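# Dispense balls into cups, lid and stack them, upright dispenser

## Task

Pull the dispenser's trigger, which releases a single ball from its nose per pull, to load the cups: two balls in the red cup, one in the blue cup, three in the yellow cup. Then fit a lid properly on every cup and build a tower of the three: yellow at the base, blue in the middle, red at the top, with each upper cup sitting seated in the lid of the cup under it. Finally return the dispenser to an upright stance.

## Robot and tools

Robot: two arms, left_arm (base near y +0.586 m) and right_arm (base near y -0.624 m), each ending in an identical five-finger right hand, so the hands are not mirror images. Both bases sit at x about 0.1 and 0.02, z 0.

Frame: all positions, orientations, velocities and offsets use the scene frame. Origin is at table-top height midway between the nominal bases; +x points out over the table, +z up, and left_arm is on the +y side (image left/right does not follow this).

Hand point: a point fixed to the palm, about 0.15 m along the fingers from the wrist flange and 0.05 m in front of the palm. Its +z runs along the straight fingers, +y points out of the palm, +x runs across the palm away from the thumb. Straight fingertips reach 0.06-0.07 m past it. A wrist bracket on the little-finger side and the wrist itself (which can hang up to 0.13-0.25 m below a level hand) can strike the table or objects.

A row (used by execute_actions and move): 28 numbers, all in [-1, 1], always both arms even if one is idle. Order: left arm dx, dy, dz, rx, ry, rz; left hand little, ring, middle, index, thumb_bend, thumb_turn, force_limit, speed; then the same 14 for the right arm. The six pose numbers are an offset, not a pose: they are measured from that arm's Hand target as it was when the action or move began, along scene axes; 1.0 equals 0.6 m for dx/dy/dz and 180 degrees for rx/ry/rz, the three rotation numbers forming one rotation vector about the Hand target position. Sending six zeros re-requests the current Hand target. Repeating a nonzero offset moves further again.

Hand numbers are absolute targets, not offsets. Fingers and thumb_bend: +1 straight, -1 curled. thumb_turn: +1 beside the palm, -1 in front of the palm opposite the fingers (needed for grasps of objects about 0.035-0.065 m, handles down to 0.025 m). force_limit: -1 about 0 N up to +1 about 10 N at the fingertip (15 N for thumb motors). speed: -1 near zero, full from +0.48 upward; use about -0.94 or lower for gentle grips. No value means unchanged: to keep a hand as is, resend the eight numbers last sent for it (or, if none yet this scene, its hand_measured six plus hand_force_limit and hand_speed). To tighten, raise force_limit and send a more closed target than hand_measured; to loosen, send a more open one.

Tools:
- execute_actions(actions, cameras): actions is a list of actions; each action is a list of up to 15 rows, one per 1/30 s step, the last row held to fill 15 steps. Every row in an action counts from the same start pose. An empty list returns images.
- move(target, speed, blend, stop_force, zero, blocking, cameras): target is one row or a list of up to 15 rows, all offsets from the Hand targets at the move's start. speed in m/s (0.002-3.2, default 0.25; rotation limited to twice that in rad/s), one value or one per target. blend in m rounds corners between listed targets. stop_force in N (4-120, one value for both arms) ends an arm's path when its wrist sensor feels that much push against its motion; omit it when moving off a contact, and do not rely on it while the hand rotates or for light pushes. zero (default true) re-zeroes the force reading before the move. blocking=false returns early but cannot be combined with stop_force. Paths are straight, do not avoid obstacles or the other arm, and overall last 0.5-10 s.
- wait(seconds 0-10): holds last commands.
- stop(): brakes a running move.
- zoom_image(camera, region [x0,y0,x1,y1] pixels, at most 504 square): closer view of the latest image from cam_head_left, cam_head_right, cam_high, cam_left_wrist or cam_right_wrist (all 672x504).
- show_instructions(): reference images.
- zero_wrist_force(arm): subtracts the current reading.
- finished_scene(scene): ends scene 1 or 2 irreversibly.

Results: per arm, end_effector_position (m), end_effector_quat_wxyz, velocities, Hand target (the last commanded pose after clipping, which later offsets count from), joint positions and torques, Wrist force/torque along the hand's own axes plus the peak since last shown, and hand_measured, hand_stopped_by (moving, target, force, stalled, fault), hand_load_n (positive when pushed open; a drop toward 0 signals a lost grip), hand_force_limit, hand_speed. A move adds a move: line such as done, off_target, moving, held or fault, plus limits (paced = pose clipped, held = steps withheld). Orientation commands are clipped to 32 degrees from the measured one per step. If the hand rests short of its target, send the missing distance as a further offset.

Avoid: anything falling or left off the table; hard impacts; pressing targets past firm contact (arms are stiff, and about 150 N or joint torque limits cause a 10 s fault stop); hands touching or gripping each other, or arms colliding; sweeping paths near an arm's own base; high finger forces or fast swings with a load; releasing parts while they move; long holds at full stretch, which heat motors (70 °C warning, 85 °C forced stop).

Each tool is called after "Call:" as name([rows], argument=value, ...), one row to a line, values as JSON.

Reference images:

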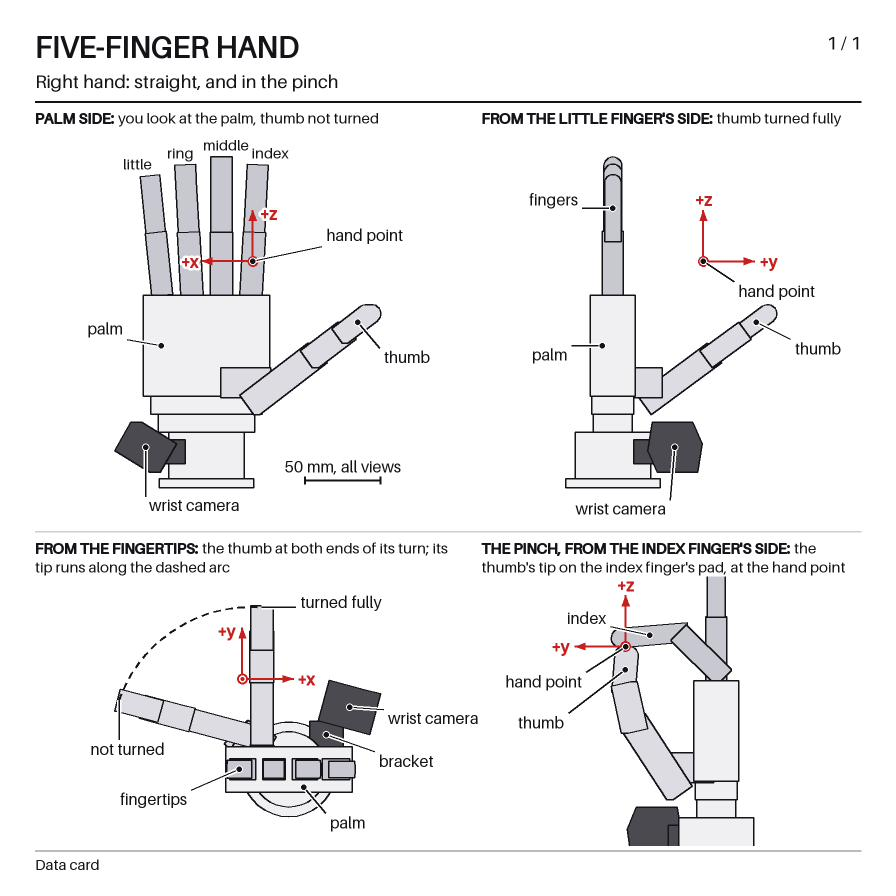

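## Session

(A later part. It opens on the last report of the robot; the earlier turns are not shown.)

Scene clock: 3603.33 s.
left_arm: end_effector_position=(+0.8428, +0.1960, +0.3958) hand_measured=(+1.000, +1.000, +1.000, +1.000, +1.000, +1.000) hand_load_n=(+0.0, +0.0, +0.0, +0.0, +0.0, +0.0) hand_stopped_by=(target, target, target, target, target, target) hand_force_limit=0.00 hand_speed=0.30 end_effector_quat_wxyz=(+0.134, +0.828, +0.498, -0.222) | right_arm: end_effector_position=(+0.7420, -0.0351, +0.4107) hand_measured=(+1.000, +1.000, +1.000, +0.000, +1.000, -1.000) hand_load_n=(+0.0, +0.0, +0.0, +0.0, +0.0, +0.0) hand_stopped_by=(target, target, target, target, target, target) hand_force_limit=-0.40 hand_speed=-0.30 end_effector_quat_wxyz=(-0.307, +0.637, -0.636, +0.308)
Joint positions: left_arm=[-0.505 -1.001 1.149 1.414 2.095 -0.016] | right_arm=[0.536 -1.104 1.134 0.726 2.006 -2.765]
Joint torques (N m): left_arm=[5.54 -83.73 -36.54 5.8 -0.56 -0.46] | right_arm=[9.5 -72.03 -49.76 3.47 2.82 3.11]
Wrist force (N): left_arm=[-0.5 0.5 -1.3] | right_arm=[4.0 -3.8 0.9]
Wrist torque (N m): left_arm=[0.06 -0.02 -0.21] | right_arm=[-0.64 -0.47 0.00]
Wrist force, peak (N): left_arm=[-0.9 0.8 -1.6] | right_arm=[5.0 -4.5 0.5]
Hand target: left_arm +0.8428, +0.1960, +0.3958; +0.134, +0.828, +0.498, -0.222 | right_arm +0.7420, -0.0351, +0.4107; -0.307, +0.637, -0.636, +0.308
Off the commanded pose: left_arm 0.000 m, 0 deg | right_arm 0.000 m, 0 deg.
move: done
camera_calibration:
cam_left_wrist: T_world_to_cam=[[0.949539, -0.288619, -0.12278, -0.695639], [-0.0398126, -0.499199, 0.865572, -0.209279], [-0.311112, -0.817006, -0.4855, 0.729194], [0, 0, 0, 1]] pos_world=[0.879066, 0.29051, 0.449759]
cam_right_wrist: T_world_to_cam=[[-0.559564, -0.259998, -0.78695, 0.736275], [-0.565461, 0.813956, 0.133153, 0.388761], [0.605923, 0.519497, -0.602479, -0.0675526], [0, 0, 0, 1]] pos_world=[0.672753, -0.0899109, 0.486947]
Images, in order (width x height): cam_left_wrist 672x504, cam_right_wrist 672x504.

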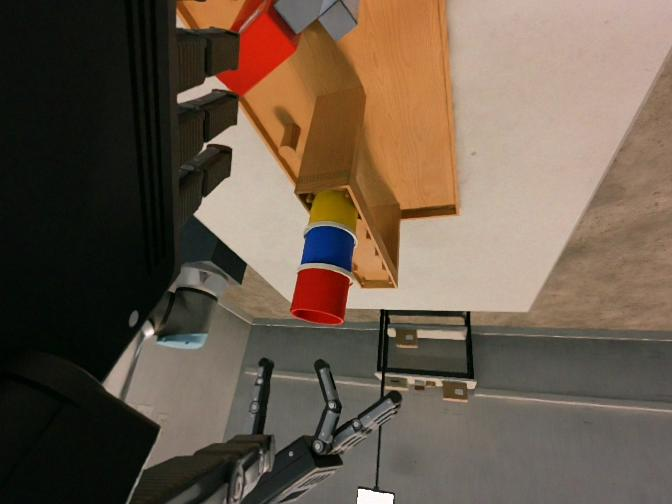

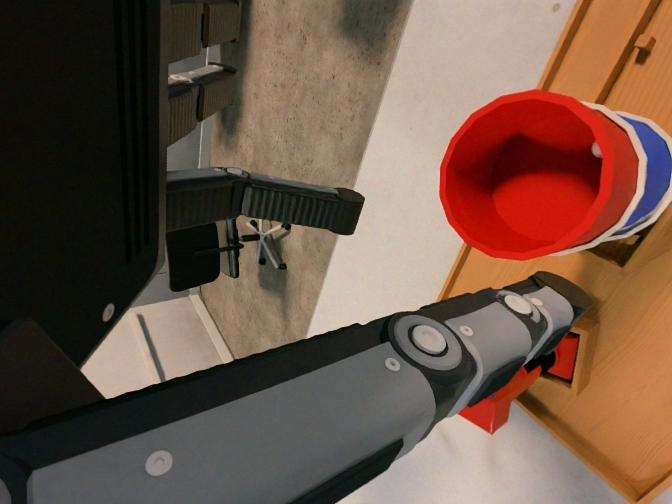

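Call:
move([
  [0,0,0,0,0,0,1,1,1,1,1,1,0,0.3,0,0,-0.068,0,0,0,1,1,1,0,1,-1,-0.4,-0.3],
], speed=0.04, stop_force=4, cameras=["cam_left_wrist","cam_right_wrist"])

Call:
zoom_image(camera="cam_left_wrist", region=[286, 290, 366, 350])

Scene clock: 3616.17 s.
left_arm: end_effector_position=(+0.8428, +0.1960, +0.3958) hand_measured=(+1.000, +1.000, +1.000, +1.000, +1.000, +1.000) hand_load_n=(+0.0, +0.0, +0.0, +0.0, +0.0, +0.0) hand_stopped_by=(target, target, target, target, target, target) hand_force_limit=0.00 hand_speed=0.30 end_effector_quat_wxyz=(+0.134, +0.828, +0.498, -0.222) | right_arm: end_effector_position=(+0.7420, -0.0351, +0.3699) hand_measured=(+1.000, +1.000, +1.000, +0.000, +1.000, -1.000) hand_load_n=(+0.0, +0.0, +0.0, +0.0, +0.0, +0.0) hand_stopped_by=(target, target, target, target, target, target) hand_force_limit=-0.40 hand_speed=-0.30 end_effector_quat_wxyz=(-0.307, +0.637, -0.636, +0.308)
Joint positions: left_arm=[-0.505 -1.001 1.149 1.414 2.095 -0.016] | right_arm=[0.536 -1.099 1.198 0.656 2.006 -2.765]
Joint torques (N m): left_arm=[4.75 -82.22 -37.21 5.83 -0.85 -0.57] | right_arm=[7.87 -69.94 -34.12 -1.06 0.57 -1.08]
Wrist force (N): left_arm=[-0.6 0.5 -1.3] | right_arm=[4.4 -4.0 0.3]
Wrist torque (N m): left_arm=[0.06 0.00 -0.20] | right_arm=[-0.66 -0.51 0.04]
Wrist force, peak (N): left_arm=[-0.9 0.6 -1.6] | right_arm=[4.7 -4.2 0.4]
Hand target: left_arm +0.8428, +0.1960, +0.3958; +0.134, +0.828, +0.498, -0.222 | right_arm +0.7420, -0.0351, +0.3699; -0.307, +0.637, -0.636, +0.308
Off the commanded pose: left_arm 0.000 m, 0 deg | right_arm 0.000 m, 0 deg.
move: done
camera_calibration:
cam_left_wrist: T_world_to_cam=[[0.949539, -0.288619, -0.12278, -0.695639], [-0.0398126, -0.499199, 0.865572, -0.209279], [-0.311112, -0.817006, -0.4855, 0.729194], [0, 0, 0, 1]] pos_world=[0.879066, 0.29051, 0.449759]
cam_right_wrist: T_world_to_cam=[[-0.559564, -0.259998, -0.78695, 0.704167], [-0.565461, 0.813956, 0.133153, 0.394194], [0.605923, 0.519497, -0.602479, -0.0921337], [0, 0, 0, 1]] pos_world=[0.672753, -0.0899109, 0.446147]
Images, in order (width x height): cam_left_wrist 672x504, cam_right_wrist 672x504.

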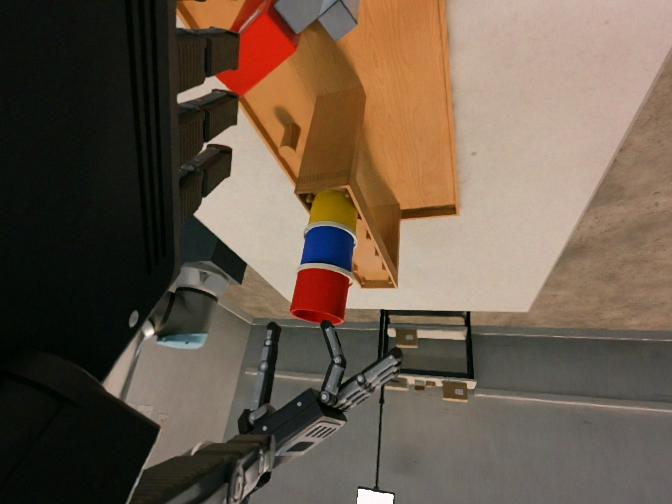

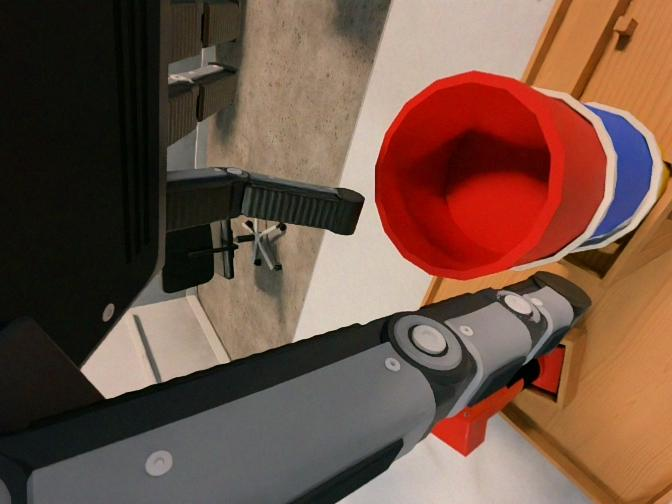

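Scaled by 6.300 from the camera's 672x504 image, which has a finer 960x720 frame.

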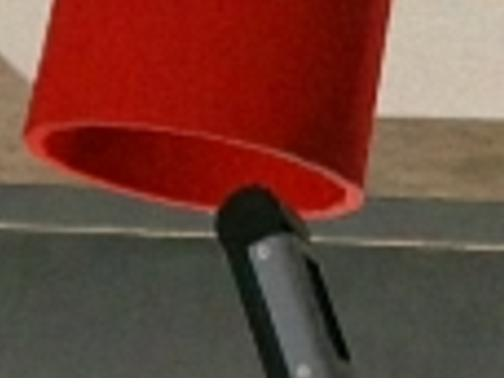

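Call:
move(target=[0,0,0,0,0,0,1,1,1,1,1,1,0,0.3,0,0,-0.038,0,0,0,1,1,1,0,1,-1,-0.4,-0.3], speed=0.008, stop_force=4, cameras=["cam_left_wrist","cam_right_wrist"])

Call:
zoom_image(camera="cam_left_wrist", region=[286, 260, 366, 340])

Scene clock: 3626.23 s.
left_arm: end_effector_position=(+0.8428, +0.1960, +0.3958) hand_measured=(+1.000, +1.000, +1.000, +1.000, +1.000, +1.000) hand_load_n=(+0.0, +0.0, +0.0, +0.0, +0.0, +0.0) hand_stopped_by=(target, target, target, target, target, target) hand_force_limit=0.00 hand_speed=0.30 end_effector_quat_wxyz=(+0.134, +0.828, +0.498, -0.222) | right_arm: end_effector_position=(+0.7420, -0.0351, +0.3605) hand_measured=(+1.000, +1.000, +1.000, +0.000, +1.000, -1.000) hand_load_n=(+0.0, +0.0, +0.0, -1.0, -0.5, +0.0) hand_stopped_by=(target, target, target, target, target, target) hand_force_limit=-0.40 hand_speed=-0.30 end_effector_quat_wxyz=(-0.307, +0.637, -0.636, +0.308)
Joint positions: left_arm=[-0.505 -1.001 1.149 1.414 2.095 -0.016] | right_arm=[0.536 -1.098 1.212 0.641 2.006 -2.765]
Joint torques (N m): left_arm=[4.51 -83.5 -36.1 6.23 -0.2 -0.5] | right_arm=[0.63 -82.25 -45.39 4.98 1.12 -2.28]
Wrist force (N): left_arm=[-0.6 0.6 -1.1] | right_arm=[3.5 -8.8 -2.7]
Wrist torque (N m): left_arm=[0.06 -0.01 -0.21] | right_arm=[-0.54 -0.46 0.01]
Wrist force, peak (N): left_arm=[-0.8 0.6 -1.7] | right_arm=[3.7 -10.6 -3.6]
Hand target: left_arm +0.8428, +0.1960, +0.3958; +0.134, +0.828, +0.498, -0.222 | right_arm +0.7420, -0.0351, +0.3605; -0.307, +0.637, -0.636, +0.308 (not the last commanded pose)
Off the commanded pose: left_arm 0.000 m, 0 deg | right_arm 0.013 m, 0 deg.
move: contact (right_arm)
camera_calibration:
cam_left_wrist: T_world_to_cam=[[0.949539, -0.288619, -0.12278, -0.695639], [-0.0398126, -0.499199, 0.865572, -0.209279], [-0.311112, -0.817006, -0.4855, 0.729194], [0, 0, 0, 1]] pos_world=[0.879066, 0.29051, 0.449759]
cam_right_wrist: T_world_to_cam=[[-0.559564, -0.259998, -0.78695, 0.696826], [-0.565461, 0.813956, 0.133153, 0.395502], [0.605923, 0.519497, -0.602479, -0.0978576], [0, 0, 0, 1]] pos_world=[0.672853, -0.0899109, 0.436747]
Images, in order (width x height): cam_left_wrist 672x504, cam_right_wrist 672x504.

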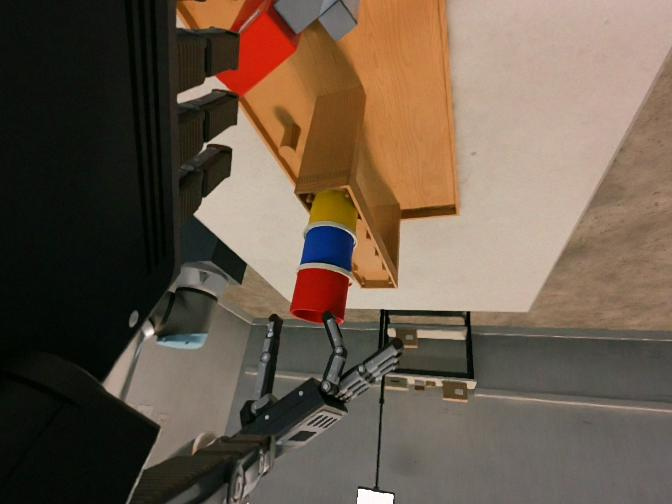

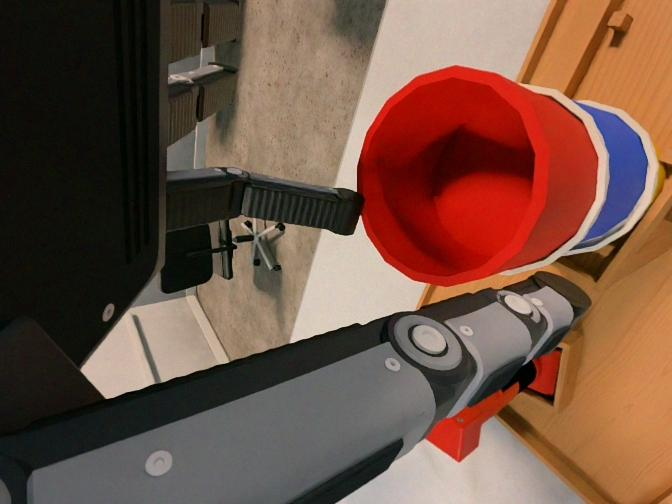

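Scaled by 6.300 from the camera's 672x504 image, which has a finer 960x720 frame.

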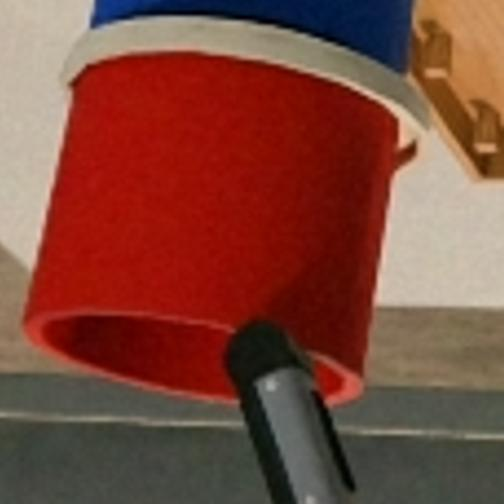

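Call:
move(target=[0,0,0,0,0,0,1,1,1,1,1,1,0,0.3,0,-0.0025,0,0,0,0,1,1,1,0,1,-1,-0.4,-0.3], speed=0.005, stop_force=4, cameras=["cam_left_wrist","cam_right_wrist"])

Call:
zoom_image(camera="cam_left_wrist", region=[286, 260, 366, 340])

Scene clock: 3652.00 s.
left_arm: end_effector_position=(+0.8428, +0.1960, +0.3958) hand_measured=(+1.000, +1.000, +1.000, +1.000, +1.000, +1.000) hand_load_n=(+0.0, +0.0, +0.5, +0.0, +0.0, +0.0) hand_stopped_by=(target, target, target, target, target, target) hand_force_limit=0.00 hand_speed=0.30 end_effector_quat_wxyz=(+0.134, +0.828, +0.498, -0.222) | right_arm: end_effector_position=(+0.7420, -0.0366, +0.3605) hand_measured=(+1.000, +1.000, +1.000, +0.000, +1.000, -1.000) hand_load_n=(+0.0, +0.0, +0.0, -0.5, +0.0, +0.0) hand_stopped_by=(target, target, target, target, target, target) hand_force_limit=-0.40 hand_speed=-0.30 end_effector_quat_wxyz=(-0.307, +0.637, -0.636, +0.308)
Joint positions: left_arm=[-0.505 -1.001 1.149 1.414 2.095 -0.016] | right_arm=[0.534 -1.1 1.215 0.639 2.004 -2.767]
Joint torques (N m): left_arm=[6.77 -81.92 -36.94 5.52 -0.05 -0.52] | right_arm=[-13.83 -86.09 -31.84 -0.07 -2.16 -3.59]
Wrist force (N): left_arm=[-0.6 0.6 -1.4] | right_arm=[3.2 -8.2 -2.3]
Wrist torque (N m): left_arm=[0.08 0.01 -0.20] | right_arm=[-0.61 -0.55 0.24]
Wrist force, peak (N): left_arm=[-0.7 0.7 -1.8] | right_arm=[3.5 -9.5 -2.4]
Hand target: left_arm +0.8428, +0.1960, +0.3958; +0.134, +0.828, +0.498, -0.222 | right_arm +0.7420, -0.0366, +0.3605; -0.307, +0.637, -0.636, +0.308
Off the commanded pose: left_arm 0.000 m, 0 deg | right_arm 0.000 m, 0 deg.
move: done
camera_calibration:
cam_left_wrist: T_world_to_cam=[[0.949539, -0.288619, -0.12278, -0.695639], [-0.0398126, -0.499199, 0.865572, -0.209279], [-0.311112, -0.817006, -0.4855, 0.729194], [0, 0, 0, 1]] pos_world=[0.879066, 0.29051, 0.449759]
cam_right_wrist: T_world_to_cam=[[-0.559516, -0.259957, -0.786997, 0.696428], [-0.565469, 0.813949, 0.133161, 0.396724], [0.605959, 0.519528, -0.602415, -0.0971273], [0, 0, 0, 1]] pos_world=[0.672853, -0.0914112, 0.436747]
Images, in order (width x height): cam_left_wrist 672x504, cam_right_wrist 672x504.

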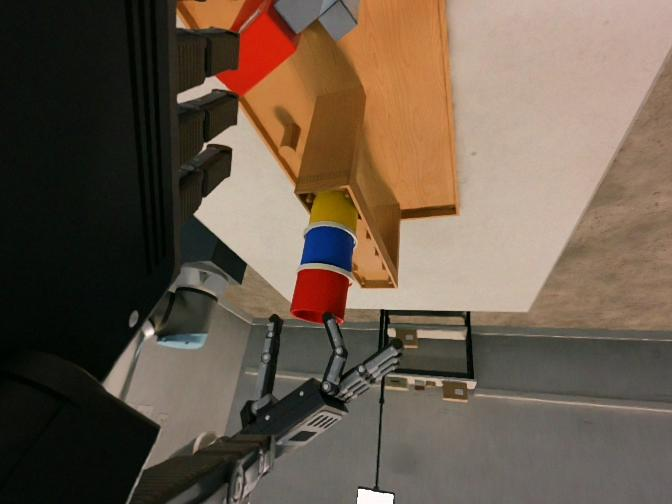

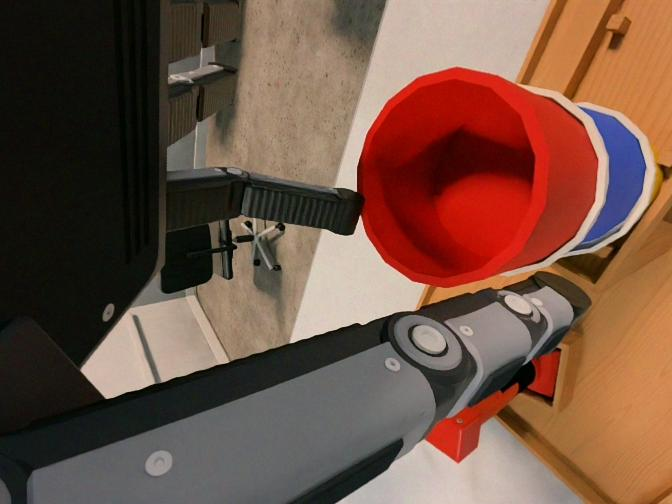

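Scaled by 6.300 from the camera's 672x504 image, which has a finer 960x720 frame.

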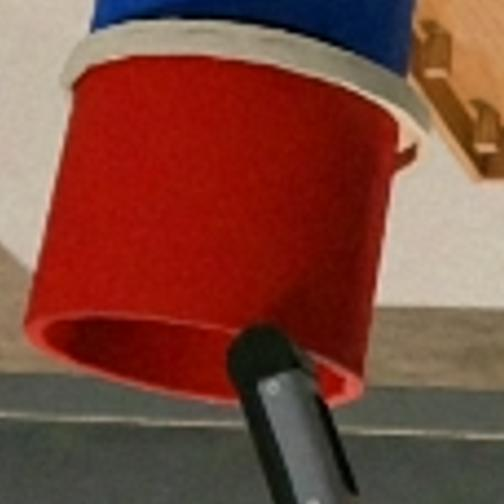

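Call:
move(target=[0,0,0,0,0,0,1,1,1,1,1,1,0,0.3,0,0,0.08,0,0,0,1,1,1,0,1,-1,-0.4,-0.3], speed=0.04, cameras=["cam_head_left","cam_head_right","cam_high","cam_left_wrist","cam_right_wrist"])

Call:
zoom_image(camera="cam_head_left", region=[370, 160, 410, 200])

Call:
zoom_image(camera="cam_head_left", region=[370, 185, 410, 225])

Call:
zoom_image(camera="cam_high", region=[292, 148, 332, 188])

Call:
zoom_image(camera="cam_high", region=[292, 175, 332, 215])

Scene clock: 3702.83 s.
left_arm: end_effector_position=(+0.8428, +0.1960, +0.3958) hand_measured=(+1.000, +1.000, +1.000, +1.000, +1.000, +1.000) hand_load_n=(+0.0, +0.0, +0.0, +0.0, +0.0, +0.0) hand_stopped_by=(target, target, target, target, target, target) hand_force_limit=0.00 hand_speed=0.30 end_effector_quat_wxyz=(+0.134, +0.828, +0.498, -0.222) | right_arm: end_effector_position=(+0.7420, -0.0366, +0.4085) hand_measured=(+1.000, +1.000, +1.000, +0.000, +1.000, -1.000) hand_load_n=(+0.0, +0.0, +0.0, +0.0, +0.0, +0.0) hand_stopped_by=(target, target, target, target, target, target) hand_force_limit=-0.40 hand_speed=-0.30 end_effector_quat_wxyz=(-0.307, +0.637, -0.636, +0.308)
Joint positions: left_arm=[-0.505 -1.001 1.149 1.414 2.095 -0.016] | right_arm=[0.534 -1.106 1.14 0.72 2.004 -2.767]
Joint torques (N m): left_arm=[5.83 -82.03 -37.46 5.67 -0.08 -0.56] | right_arm=[-6.77 -84.81 -50.47 4.96 -1.9 -2]
Wrist force (N): left_arm=[-0.8 0.4 -1.2] | right_arm=[3.6 -3.9 0.6]
Wrist torque (N m): left_arm=[0.04 0.02 -0.22] | right_arm=[-0.63 -0.38 0.16]
Wrist force, peak (N): left_arm=[-0.8 0.6 -1.8] | right_arm=[2.9 -8.4 -1.6]
Hand target: left_arm +0.8428, +0.1960, +0.3958; +0.134, +0.828, +0.498, -0.222 | right_arm +0.7420, -0.0366, +0.4085; -0.307, +0.637, -0.636, +0.308
Off the commanded pose: left_arm 0.000 m, 0 deg | right_arm 0.000 m, 0 deg.
move: done
camera_calibration:
cam_left_wrist: T_world_to_cam=[[0.949539, -0.288619, -0.12278, -0.695639], [-0.0398126, -0.499199, 0.865572, -0.209279], [-0.311112, -0.817006, -0.4855, 0.729194], [0, 0, 0, 1]] pos_world=[0.879066, 0.29051, 0.449759]
cam_right_wrist: T_world_to_cam=[[-0.559516, -0.259957, -0.786997, 0.734148], [-0.565469, 0.813949, 0.133161, 0.390276], [0.605959, 0.519528, -0.602415, -0.0681508], [0, 0, 0, 1]] pos_world=[0.672753, -0.0914112, 0.484747]

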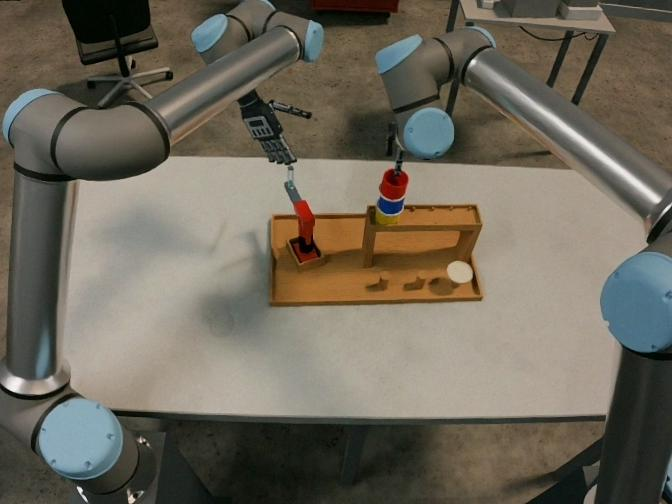

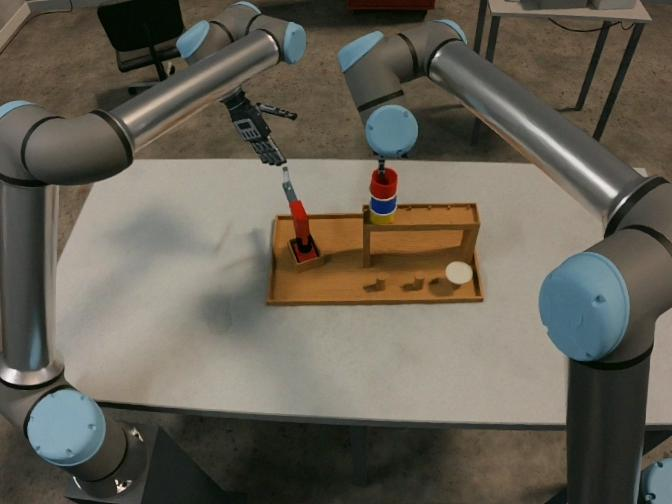

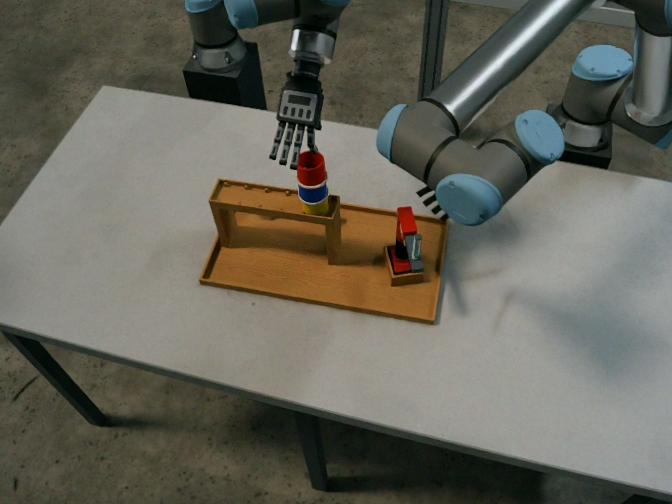

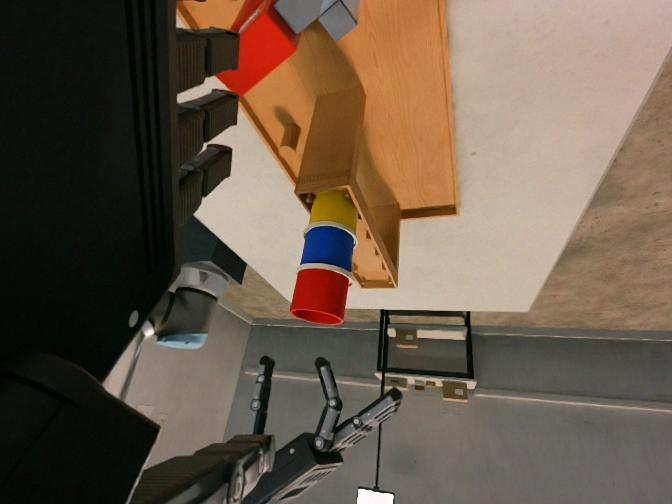

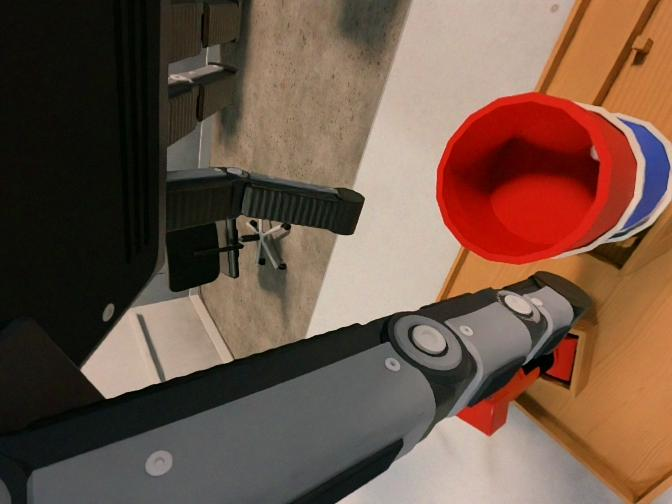

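Scaled by 12.600 from the camera's 672x504 image, which has a finer 960x720 frame.

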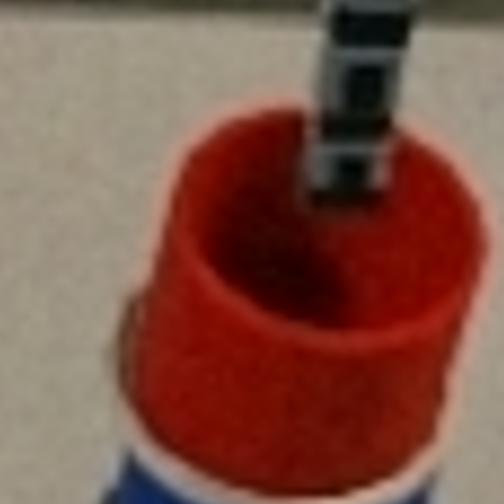

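Scaled by 12.600 from the camera's 672x504 image, which has a finer 960x720 frame.

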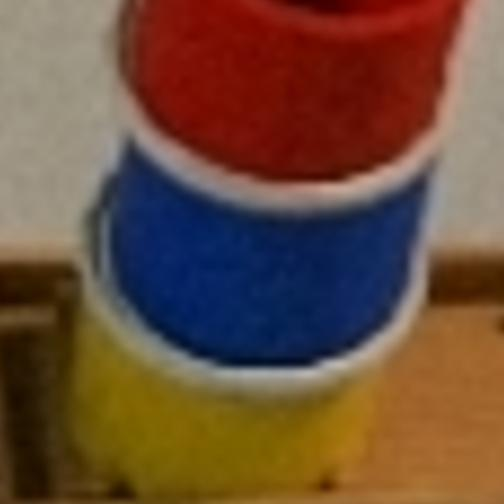

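Scaled by 12.600 from the camera's 672x504 image, which has a finer 960x720 frame.

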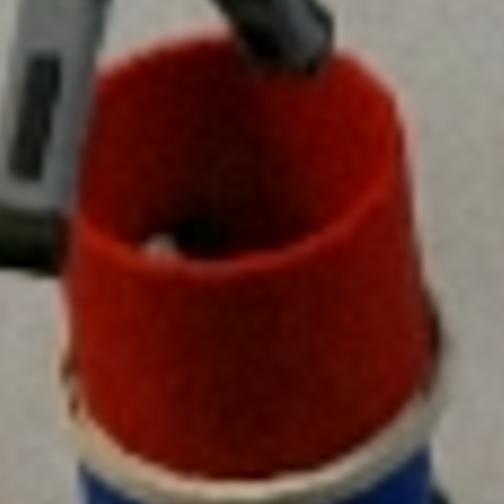

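Scaled by 12.600 from the camera's 672x504 image, which has a finer 960x720 frame.

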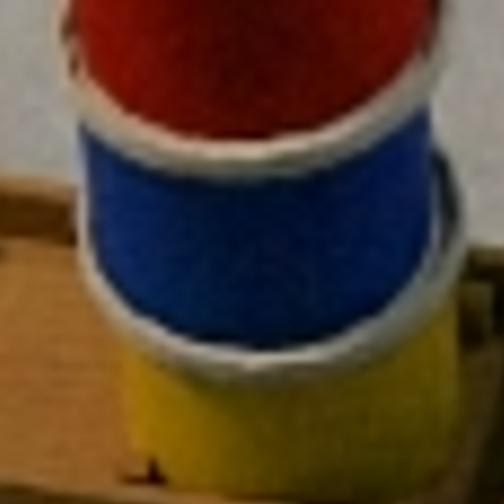

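Call:
move([
  [0,0,0,0,0,0,1,1,1,1,1,1,0,0.3,-0.07,-0.0687,0,0,0,0,1,1,1,0,1,-1,-0.4,-0.3],
  [0,0,0,0,0,0,1,1,1,1,1,1,0,0.3,-0.07,-0.0687,-0.0675,0,0,0,1,1,1,0,1,-1,-0.4,-0.3],
], speed=0.05, stop_force=4, cameras=["cam_right_wrist","cam_left_wrist"])

Scene clock: 3745.37 s.
left_arm: end_effector_position=(+0.8428, +0.1960, +0.3958) hand_measured=(+1.000, +1.000, +1.000, +1.000, +1.000, +1.000) hand_load_n=(+0.0, +0.0, +0.0, +0.0, +0.0, +0.0) hand_stopped_by=(target, target, target, target, target, target) hand_force_limit=0.00 hand_speed=0.30 end_effector_quat_wxyz=(+0.134, +0.828, +0.498, -0.222) | right_arm: end_effector_position=(+0.7000, -0.0778, +0.3680) hand_measured=(+1.000, +1.000, +1.000, +0.000, +1.000, -1.000) hand_load_n=(+0.0, -0.5, +0.0, +0.0, +0.0, +0.0) hand_stopped_by=(target, target, target, target, target, target) hand_force_limit=-0.40 hand_speed=-0.30 end_effector_quat_wxyz=(-0.307, +0.637, -0.636, +0.308)
Joint positions: left_arm=[-0.505 -1.001 1.149 1.414 2.095 -0.016] | right_arm=[0.517 -1.204 1.352 0.602 1.992 -2.78]
Joint torques (N m): left_arm=[6.88 -81.41 -36.27 5.88 -0.49 -0.44] | right_arm=[-14.68 -61.81 -34 -1.06 -2.34 -3.24]
Wrist force (N): left_arm=[-0.5 0.4 -1.6] | right_arm=[4.4 -4.0 0.8]
Wrist torque (N m): left_arm=[0.07 0.00 -0.21] | right_arm=[-0.71 -0.47 0.21]
Wrist force, peak (N): left_arm=[-0.6 0.6 -2.0] | right_arm=[5.0 -4.4 0.0]
Hand target: left_arm +0.8428, +0.1960, +0.3958; +0.134, +0.828, +0.498, -0.222 | right_arm +0.7000, -0.0778, +0.3680; -0.307, +0.637, -0.636, +0.308
Off the commanded pose: left_arm 0.000 m, 0 deg | right_arm 0.000 m, 0 deg.
move: done
camera_calibration:
cam_left_wrist: T_world_to_cam=[[0.949539, -0.288619, -0.12278, -0.695639], [-0.0398126, -0.499199, 0.865572, -0.209279], [-0.311112, -0.817006, -0.4855, 0.729194], [0, 0, 0, 1]] pos_world=[0.879066, 0.29051, 0.449759]
cam_right_wrist: T_world_to_cam=[[-0.559516, -0.259957, -0.786997, 0.66812], [-0.565469, 0.813949, 0.133161, 0.40551], [0.605959, 0.519528, -0.602415, -0.0457544], [0, 0, 0, 1]] pos_world=[0.630853, -0.132611, 0.444247]
Images, in order (width x height): cam_left_wrist 672x504, cam_right_wrist 672x504.

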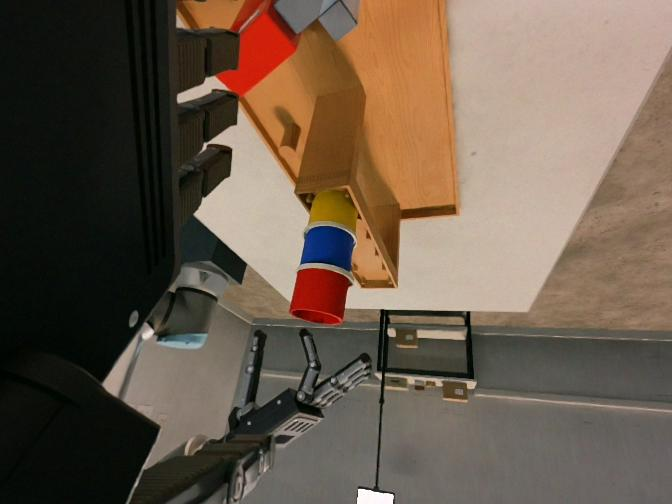

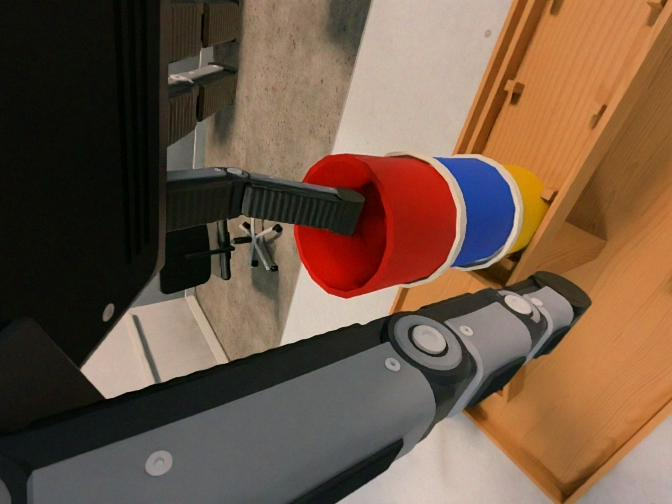

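Call:
move([
  [0,0,0,0,0,0,1,1,1,1,1,1,0,0.3,-0.0017,-0.0017,0,0,0,0,1,1,1,0,1,-1,-0.4,-0.3],
  [0,0,0,0,0,0,1,1,1,1,1,1,0,0.3,-0.0017,-0.0017,-0.036,0,0,0,1,1,1,0,1,-1,-0.4,-0.3],
], speed=0.008, stop_force=4, cameras=["cam_right_wrist","cam_left_wrist"])

Scene clock: 3756.23 s.
left_arm: end_effector_position=(+0.8428, +0.1960, +0.3958) hand_measured=(+1.000, +1.000, +1.000, +1.000, +1.000, +1.000) hand_load_n=(+0.0, +0.0, +0.0, +0.0, +0.0, +0.0) hand_stopped_by=(target, target, target, target, target, target) hand_force_limit=0.00 hand_speed=0.30 end_effector_quat_wxyz=(+0.134, +0.828, +0.498, -0.222) | right_arm: end_effector_position=(+0.6990, -0.0788, +0.3555) hand_measured=(+1.000, +1.000, +1.000, +0.000, +1.000, -1.000) hand_load_n=(+0.0, +0.0, -0.5, -0.5, +0.0, +0.0) hand_stopped_by=(target, target, target, target, target, target) hand_force_limit=-0.40 hand_speed=-0.30 end_effector_quat_wxyz=(-0.307, +0.637, -0.636, +0.308)
Joint positions: left_arm=[-0.505 -1.001 1.149 1.414 2.095 -0.016] | right_arm=[0.516 -1.203 1.373 0.58 1.991 -2.78]
Joint torques (N m): left_arm=[4.7 -84.37 -36.5 5.79 -0.35 -0.34] | right_arm=[-8.84 -76.44 -48.13 4.22 -2.19 -3.22]
Wrist force (N): left_arm=[-0.5 0.7 -1.4] | right_arm=[4.1 -4.9 0.2]
Wrist torque (N m): left_arm=[0.10 -0.02 -0.20] | right_arm=[-0.69 -0.45 0.20]
Wrist force, peak (N): left_arm=[-0.7 0.6 -1.8] | right_arm=[5.0 -9.7 -3.6]
Hand target: left_arm +0.8428, +0.1960, +0.3958; +0.134, +0.828, +0.498, -0.222 | right_arm +0.6990, -0.0788, +0.3555; -0.307, +0.637, -0.636, +0.308 (not the last commanded pose)
Off the commanded pose: left_arm 0.000 m, 0 deg | right_arm 0.009 m, 0 deg.
move: contact (right_arm); path passed 1 of 2 targets
camera_calibration:
cam_left_wrist: T_world_to_cam=[[0.949539, -0.288619, -0.12278, -0.695639], [-0.0398126, -0.499199, 0.865572, -0.209279], [-0.311112, -0.817006, -0.4855, 0.729194], [0, 0, 0, 1]] pos_world=[0.879066, 0.29051, 0.449759]
cam_right_wrist: T_world_to_cam=[[-0.559564, -0.259998, -0.78695, 0.657412], [-0.565461, 0.813956, 0.133153, 0.407366], [0.605923, 0.519497, -0.602479, -0.0520527], [0, 0, 0, 1]] pos_world=[0.629753, -0.133611, 0.431747]
Images, in order (width x height): cam_left_wrist 672x504, cam_right_wrist 672x504.

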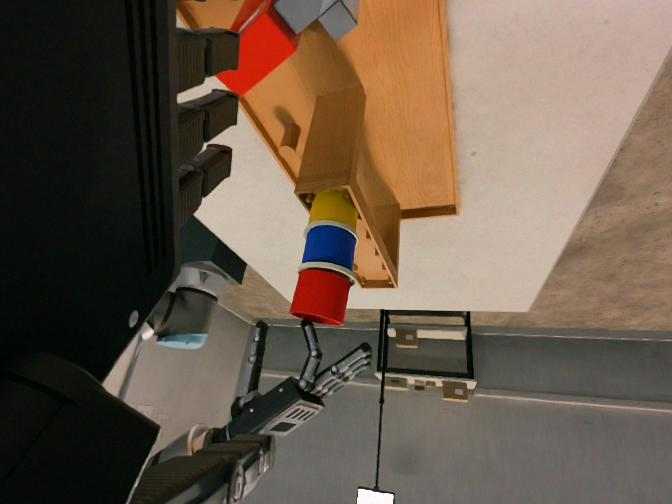

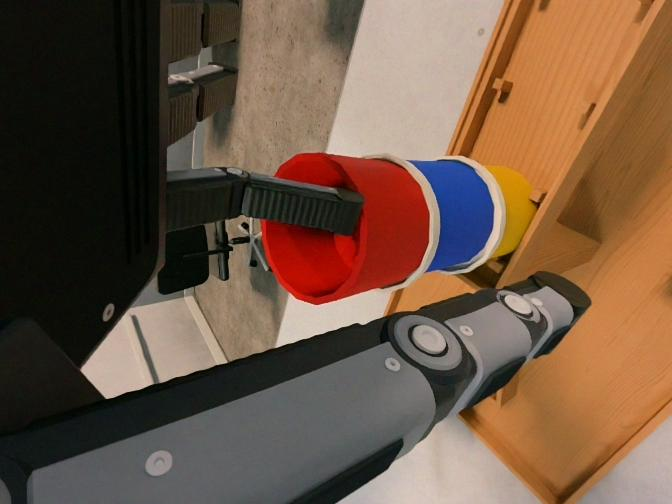

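Call:
move([
  [0,0,0,0,0,0,1,1,1,1,1,1,0,0.3,0,0,0.025,0,0,0,1,1,1,0,1,-1,-0.4,-0.3],
  [0,0,0,0,0,0,1,1,1,1,1,1,0,0.3,0.0013,0.0697,0.025,0,0,0,1,1,1,0,1,-1,-0.4,-0.3],
], speed=0.05, cameras=["cam_right_wrist"])

Call:
move(target=[0,0,0,0,0,0,1,1,1,1,1,1,0,0.3,0,0,-0.04,0,0,0,1,1,1,0,1,-1,-0.4,-0.3], speed=0.008, stop_force=4, cameras=["cam_right_wrist","cam_left_wrist"])

Scene clock: 3766.57 s.
left_arm: end_effector_position=(+0.8428, +0.1960, +0.3958) hand_measured=(+1.000, +1.000, +1.000, +1.000, +1.000, +1.000) hand_load_n=(+0.0, +0.0, -0.5, +0.0, +0.0, +0.0) hand_stopped_by=(target, target, target, target, target, target) hand_force_limit=0.00 hand_speed=0.30 end_effector_quat_wxyz=(+0.134, +0.828, +0.498, -0.222) | right_arm: end_effector_position=(+0.6998, -0.0370, +0.3705) hand_measured=(+1.000, +1.000, +1.000, +0.000, +1.000, -1.000) hand_load_n=(+0.0, +0.0, +0.0, +0.0, +0.0, +0.0) hand_stopped_by=(target, target, target, target, target, target) hand_force_limit=-0.40 hand_speed=-0.30 end_effector_quat_wxyz=(-0.307, +0.637, -0.636, +0.308)
Joint positions: left_arm=[-0.505 -1.001 1.149 1.414 2.095 -0.016] | right_arm=[0.565 -1.152 1.275 0.641 2.027 -2.743]
Joint torques (N m): left_arm=[3.92 -83.51 -36.61 5.49 -0.1 -0.56] | right_arm=[7.83 -64.53 -49.95 4.23 2.79 3.06]
Wrist force (N): left_arm=[-0.8 0.5 -1.5] | right_arm=[3.7 -4.0 0.9]
Wrist torque (N m): left_arm=[0.07 0.04 -0.22] | right_arm=[-0.73 -0.43 0.00]
Wrist force, peak (N): left_arm=[-0.8 0.8 -1.7] | right_arm=[4.5 -4.9 0.7]
Hand target: left_arm +0.8428, +0.1960, +0.3958; +0.134, +0.828, +0.498, -0.222 | right_arm +0.6998, -0.0370, +0.3705; -0.307, +0.637, -0.636, +0.308
Off the commanded pose: left_arm 0.000 m, 0 deg | right_arm 0.000 m, 0 deg.
move: done
camera_calibration:
cam_right_wrist: T_world_to_cam=[[-0.559516, -0.259957, -0.786997, 0.6805], [-0.565469, 0.813949, 0.133161, 0.37188], [0.605959, 0.519528, -0.602415, -0.0652114], [0, 0, 0, 1]] pos_world=[0.630553, -0.0919112, 0.446747]
Images, in order (width x height): cam_right_wrist 672x504.

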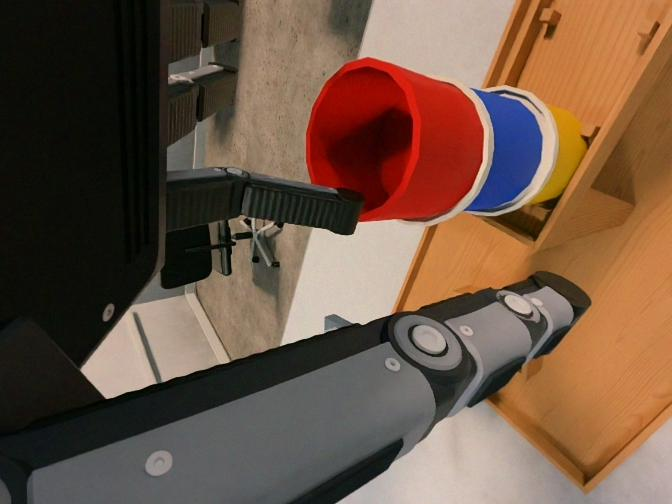

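Scene clock: 3769.37 s.
left_arm: end_effector_position=(+0.8428, +0.1960, +0.3958) hand_measured=(+1.000, +1.000, +1.000, +1.000, +1.000, +1.000) hand_load_n=(+0.0, +0.0, +0.0, +0.0, +0.0, +0.0) hand_stopped_by=(target, target, target, target, target, target) hand_force_limit=0.00 hand_speed=0.30 end_effector_quat_wxyz=(+0.134, +0.828, +0.498, -0.222) | right_arm: end_effector_position=(+0.6998, -0.0369, +0.3575) hand_measured=(+1.000, +1.000, +1.000, +0.000, +1.000, -1.000) hand_load_n=(+0.0, +0.0, +0.0, -0.5, +0.0, +0.0) hand_stopped_by=(target, target, target, target, target, target) hand_force_limit=-0.40 hand_speed=-0.30 end_effector_quat_wxyz=(-0.308, +0.637, -0.636, +0.308)
Joint positions: left_arm=[-0.505 -1.001 1.149 1.414 2.095 -0.016] | right_arm=[0.565 -1.149 1.294 0.619 2.027 -2.743]
Joint torques (N m): left_arm=[5.09 -83.57 -36.69 5.63 -0.35 -0.49] | right_arm=[6.26 -78.46 -47.91 4.15 3.41 1.79]
Wrist force (N): left_arm=[-0.3 0.4 -1.5] | right_arm=[3.8 -5.4 -0.8]
Wrist torque (N m): left_arm=[0.06 -0.05 -0.20] | right_arm=[-0.68 -0.45 -0.01]
Wrist force, peak (N): left_arm=[-0.6 0.6 -1.8] | right_arm=[2.7 -8.2 -3.8]
Hand target: left_arm +0.8428, +0.1960, +0.3958; +0.134, +0.828, +0.498, -0.222 | right_arm +0.6998, -0.0370, +0.3575; -0.308, +0.637, -0.636, +0.308 (not the last commanded pose)
Off the commanded pose: left_arm 0.000 m, 0 deg | right_arm 0.011 m, 0 deg.
move: contact (right_arm)
camera_calibration:
cam_left_wrist: T_world_to_cam=[[0.949539, -0.288619, -0.12278, -0.695639], [-0.0398126, -0.499199, 0.865572, -0.209279], [-0.311112, -0.817006, -0.4855, 0.729194], [0, 0, 0, 1]] pos_world=[0.879066, 0.29051, 0.449759]
cam_right_wrist: T_world_to_cam=[[-0.559482, -0.259928, -0.787031, 0.670212], [-0.565435, 0.813978, 0.133126, 0.373539], [0.606022, 0.519497, -0.602379, -0.0732137], [0, 0, 0, 1]] pos_world=[0.630553, -0.0918111, 0.433647]
Images, in order (width x height): cam_left_wrist 672x504, cam_right_wrist 672x504.

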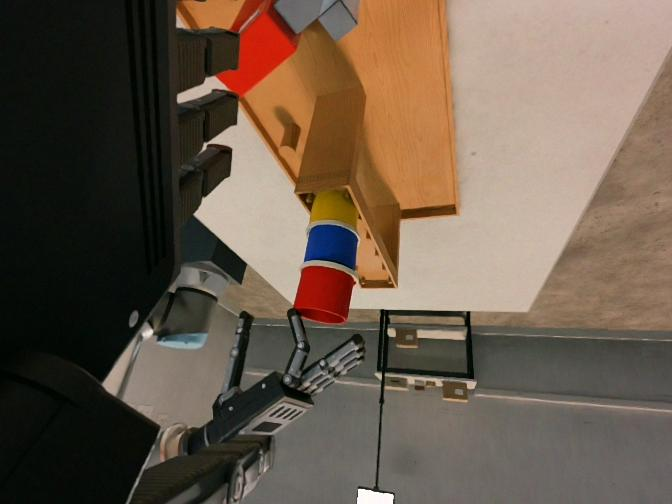

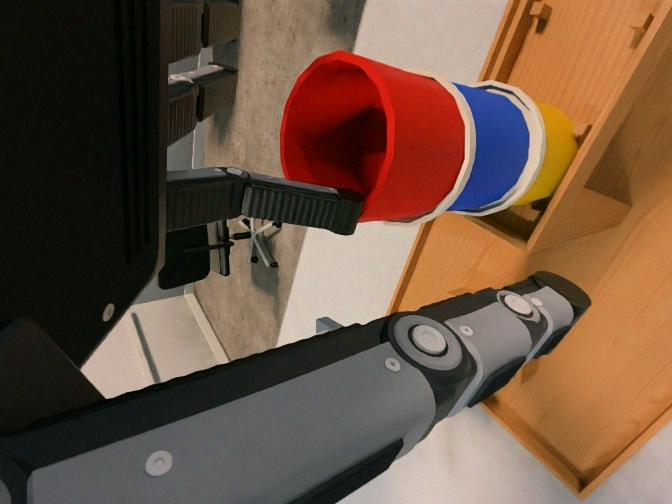

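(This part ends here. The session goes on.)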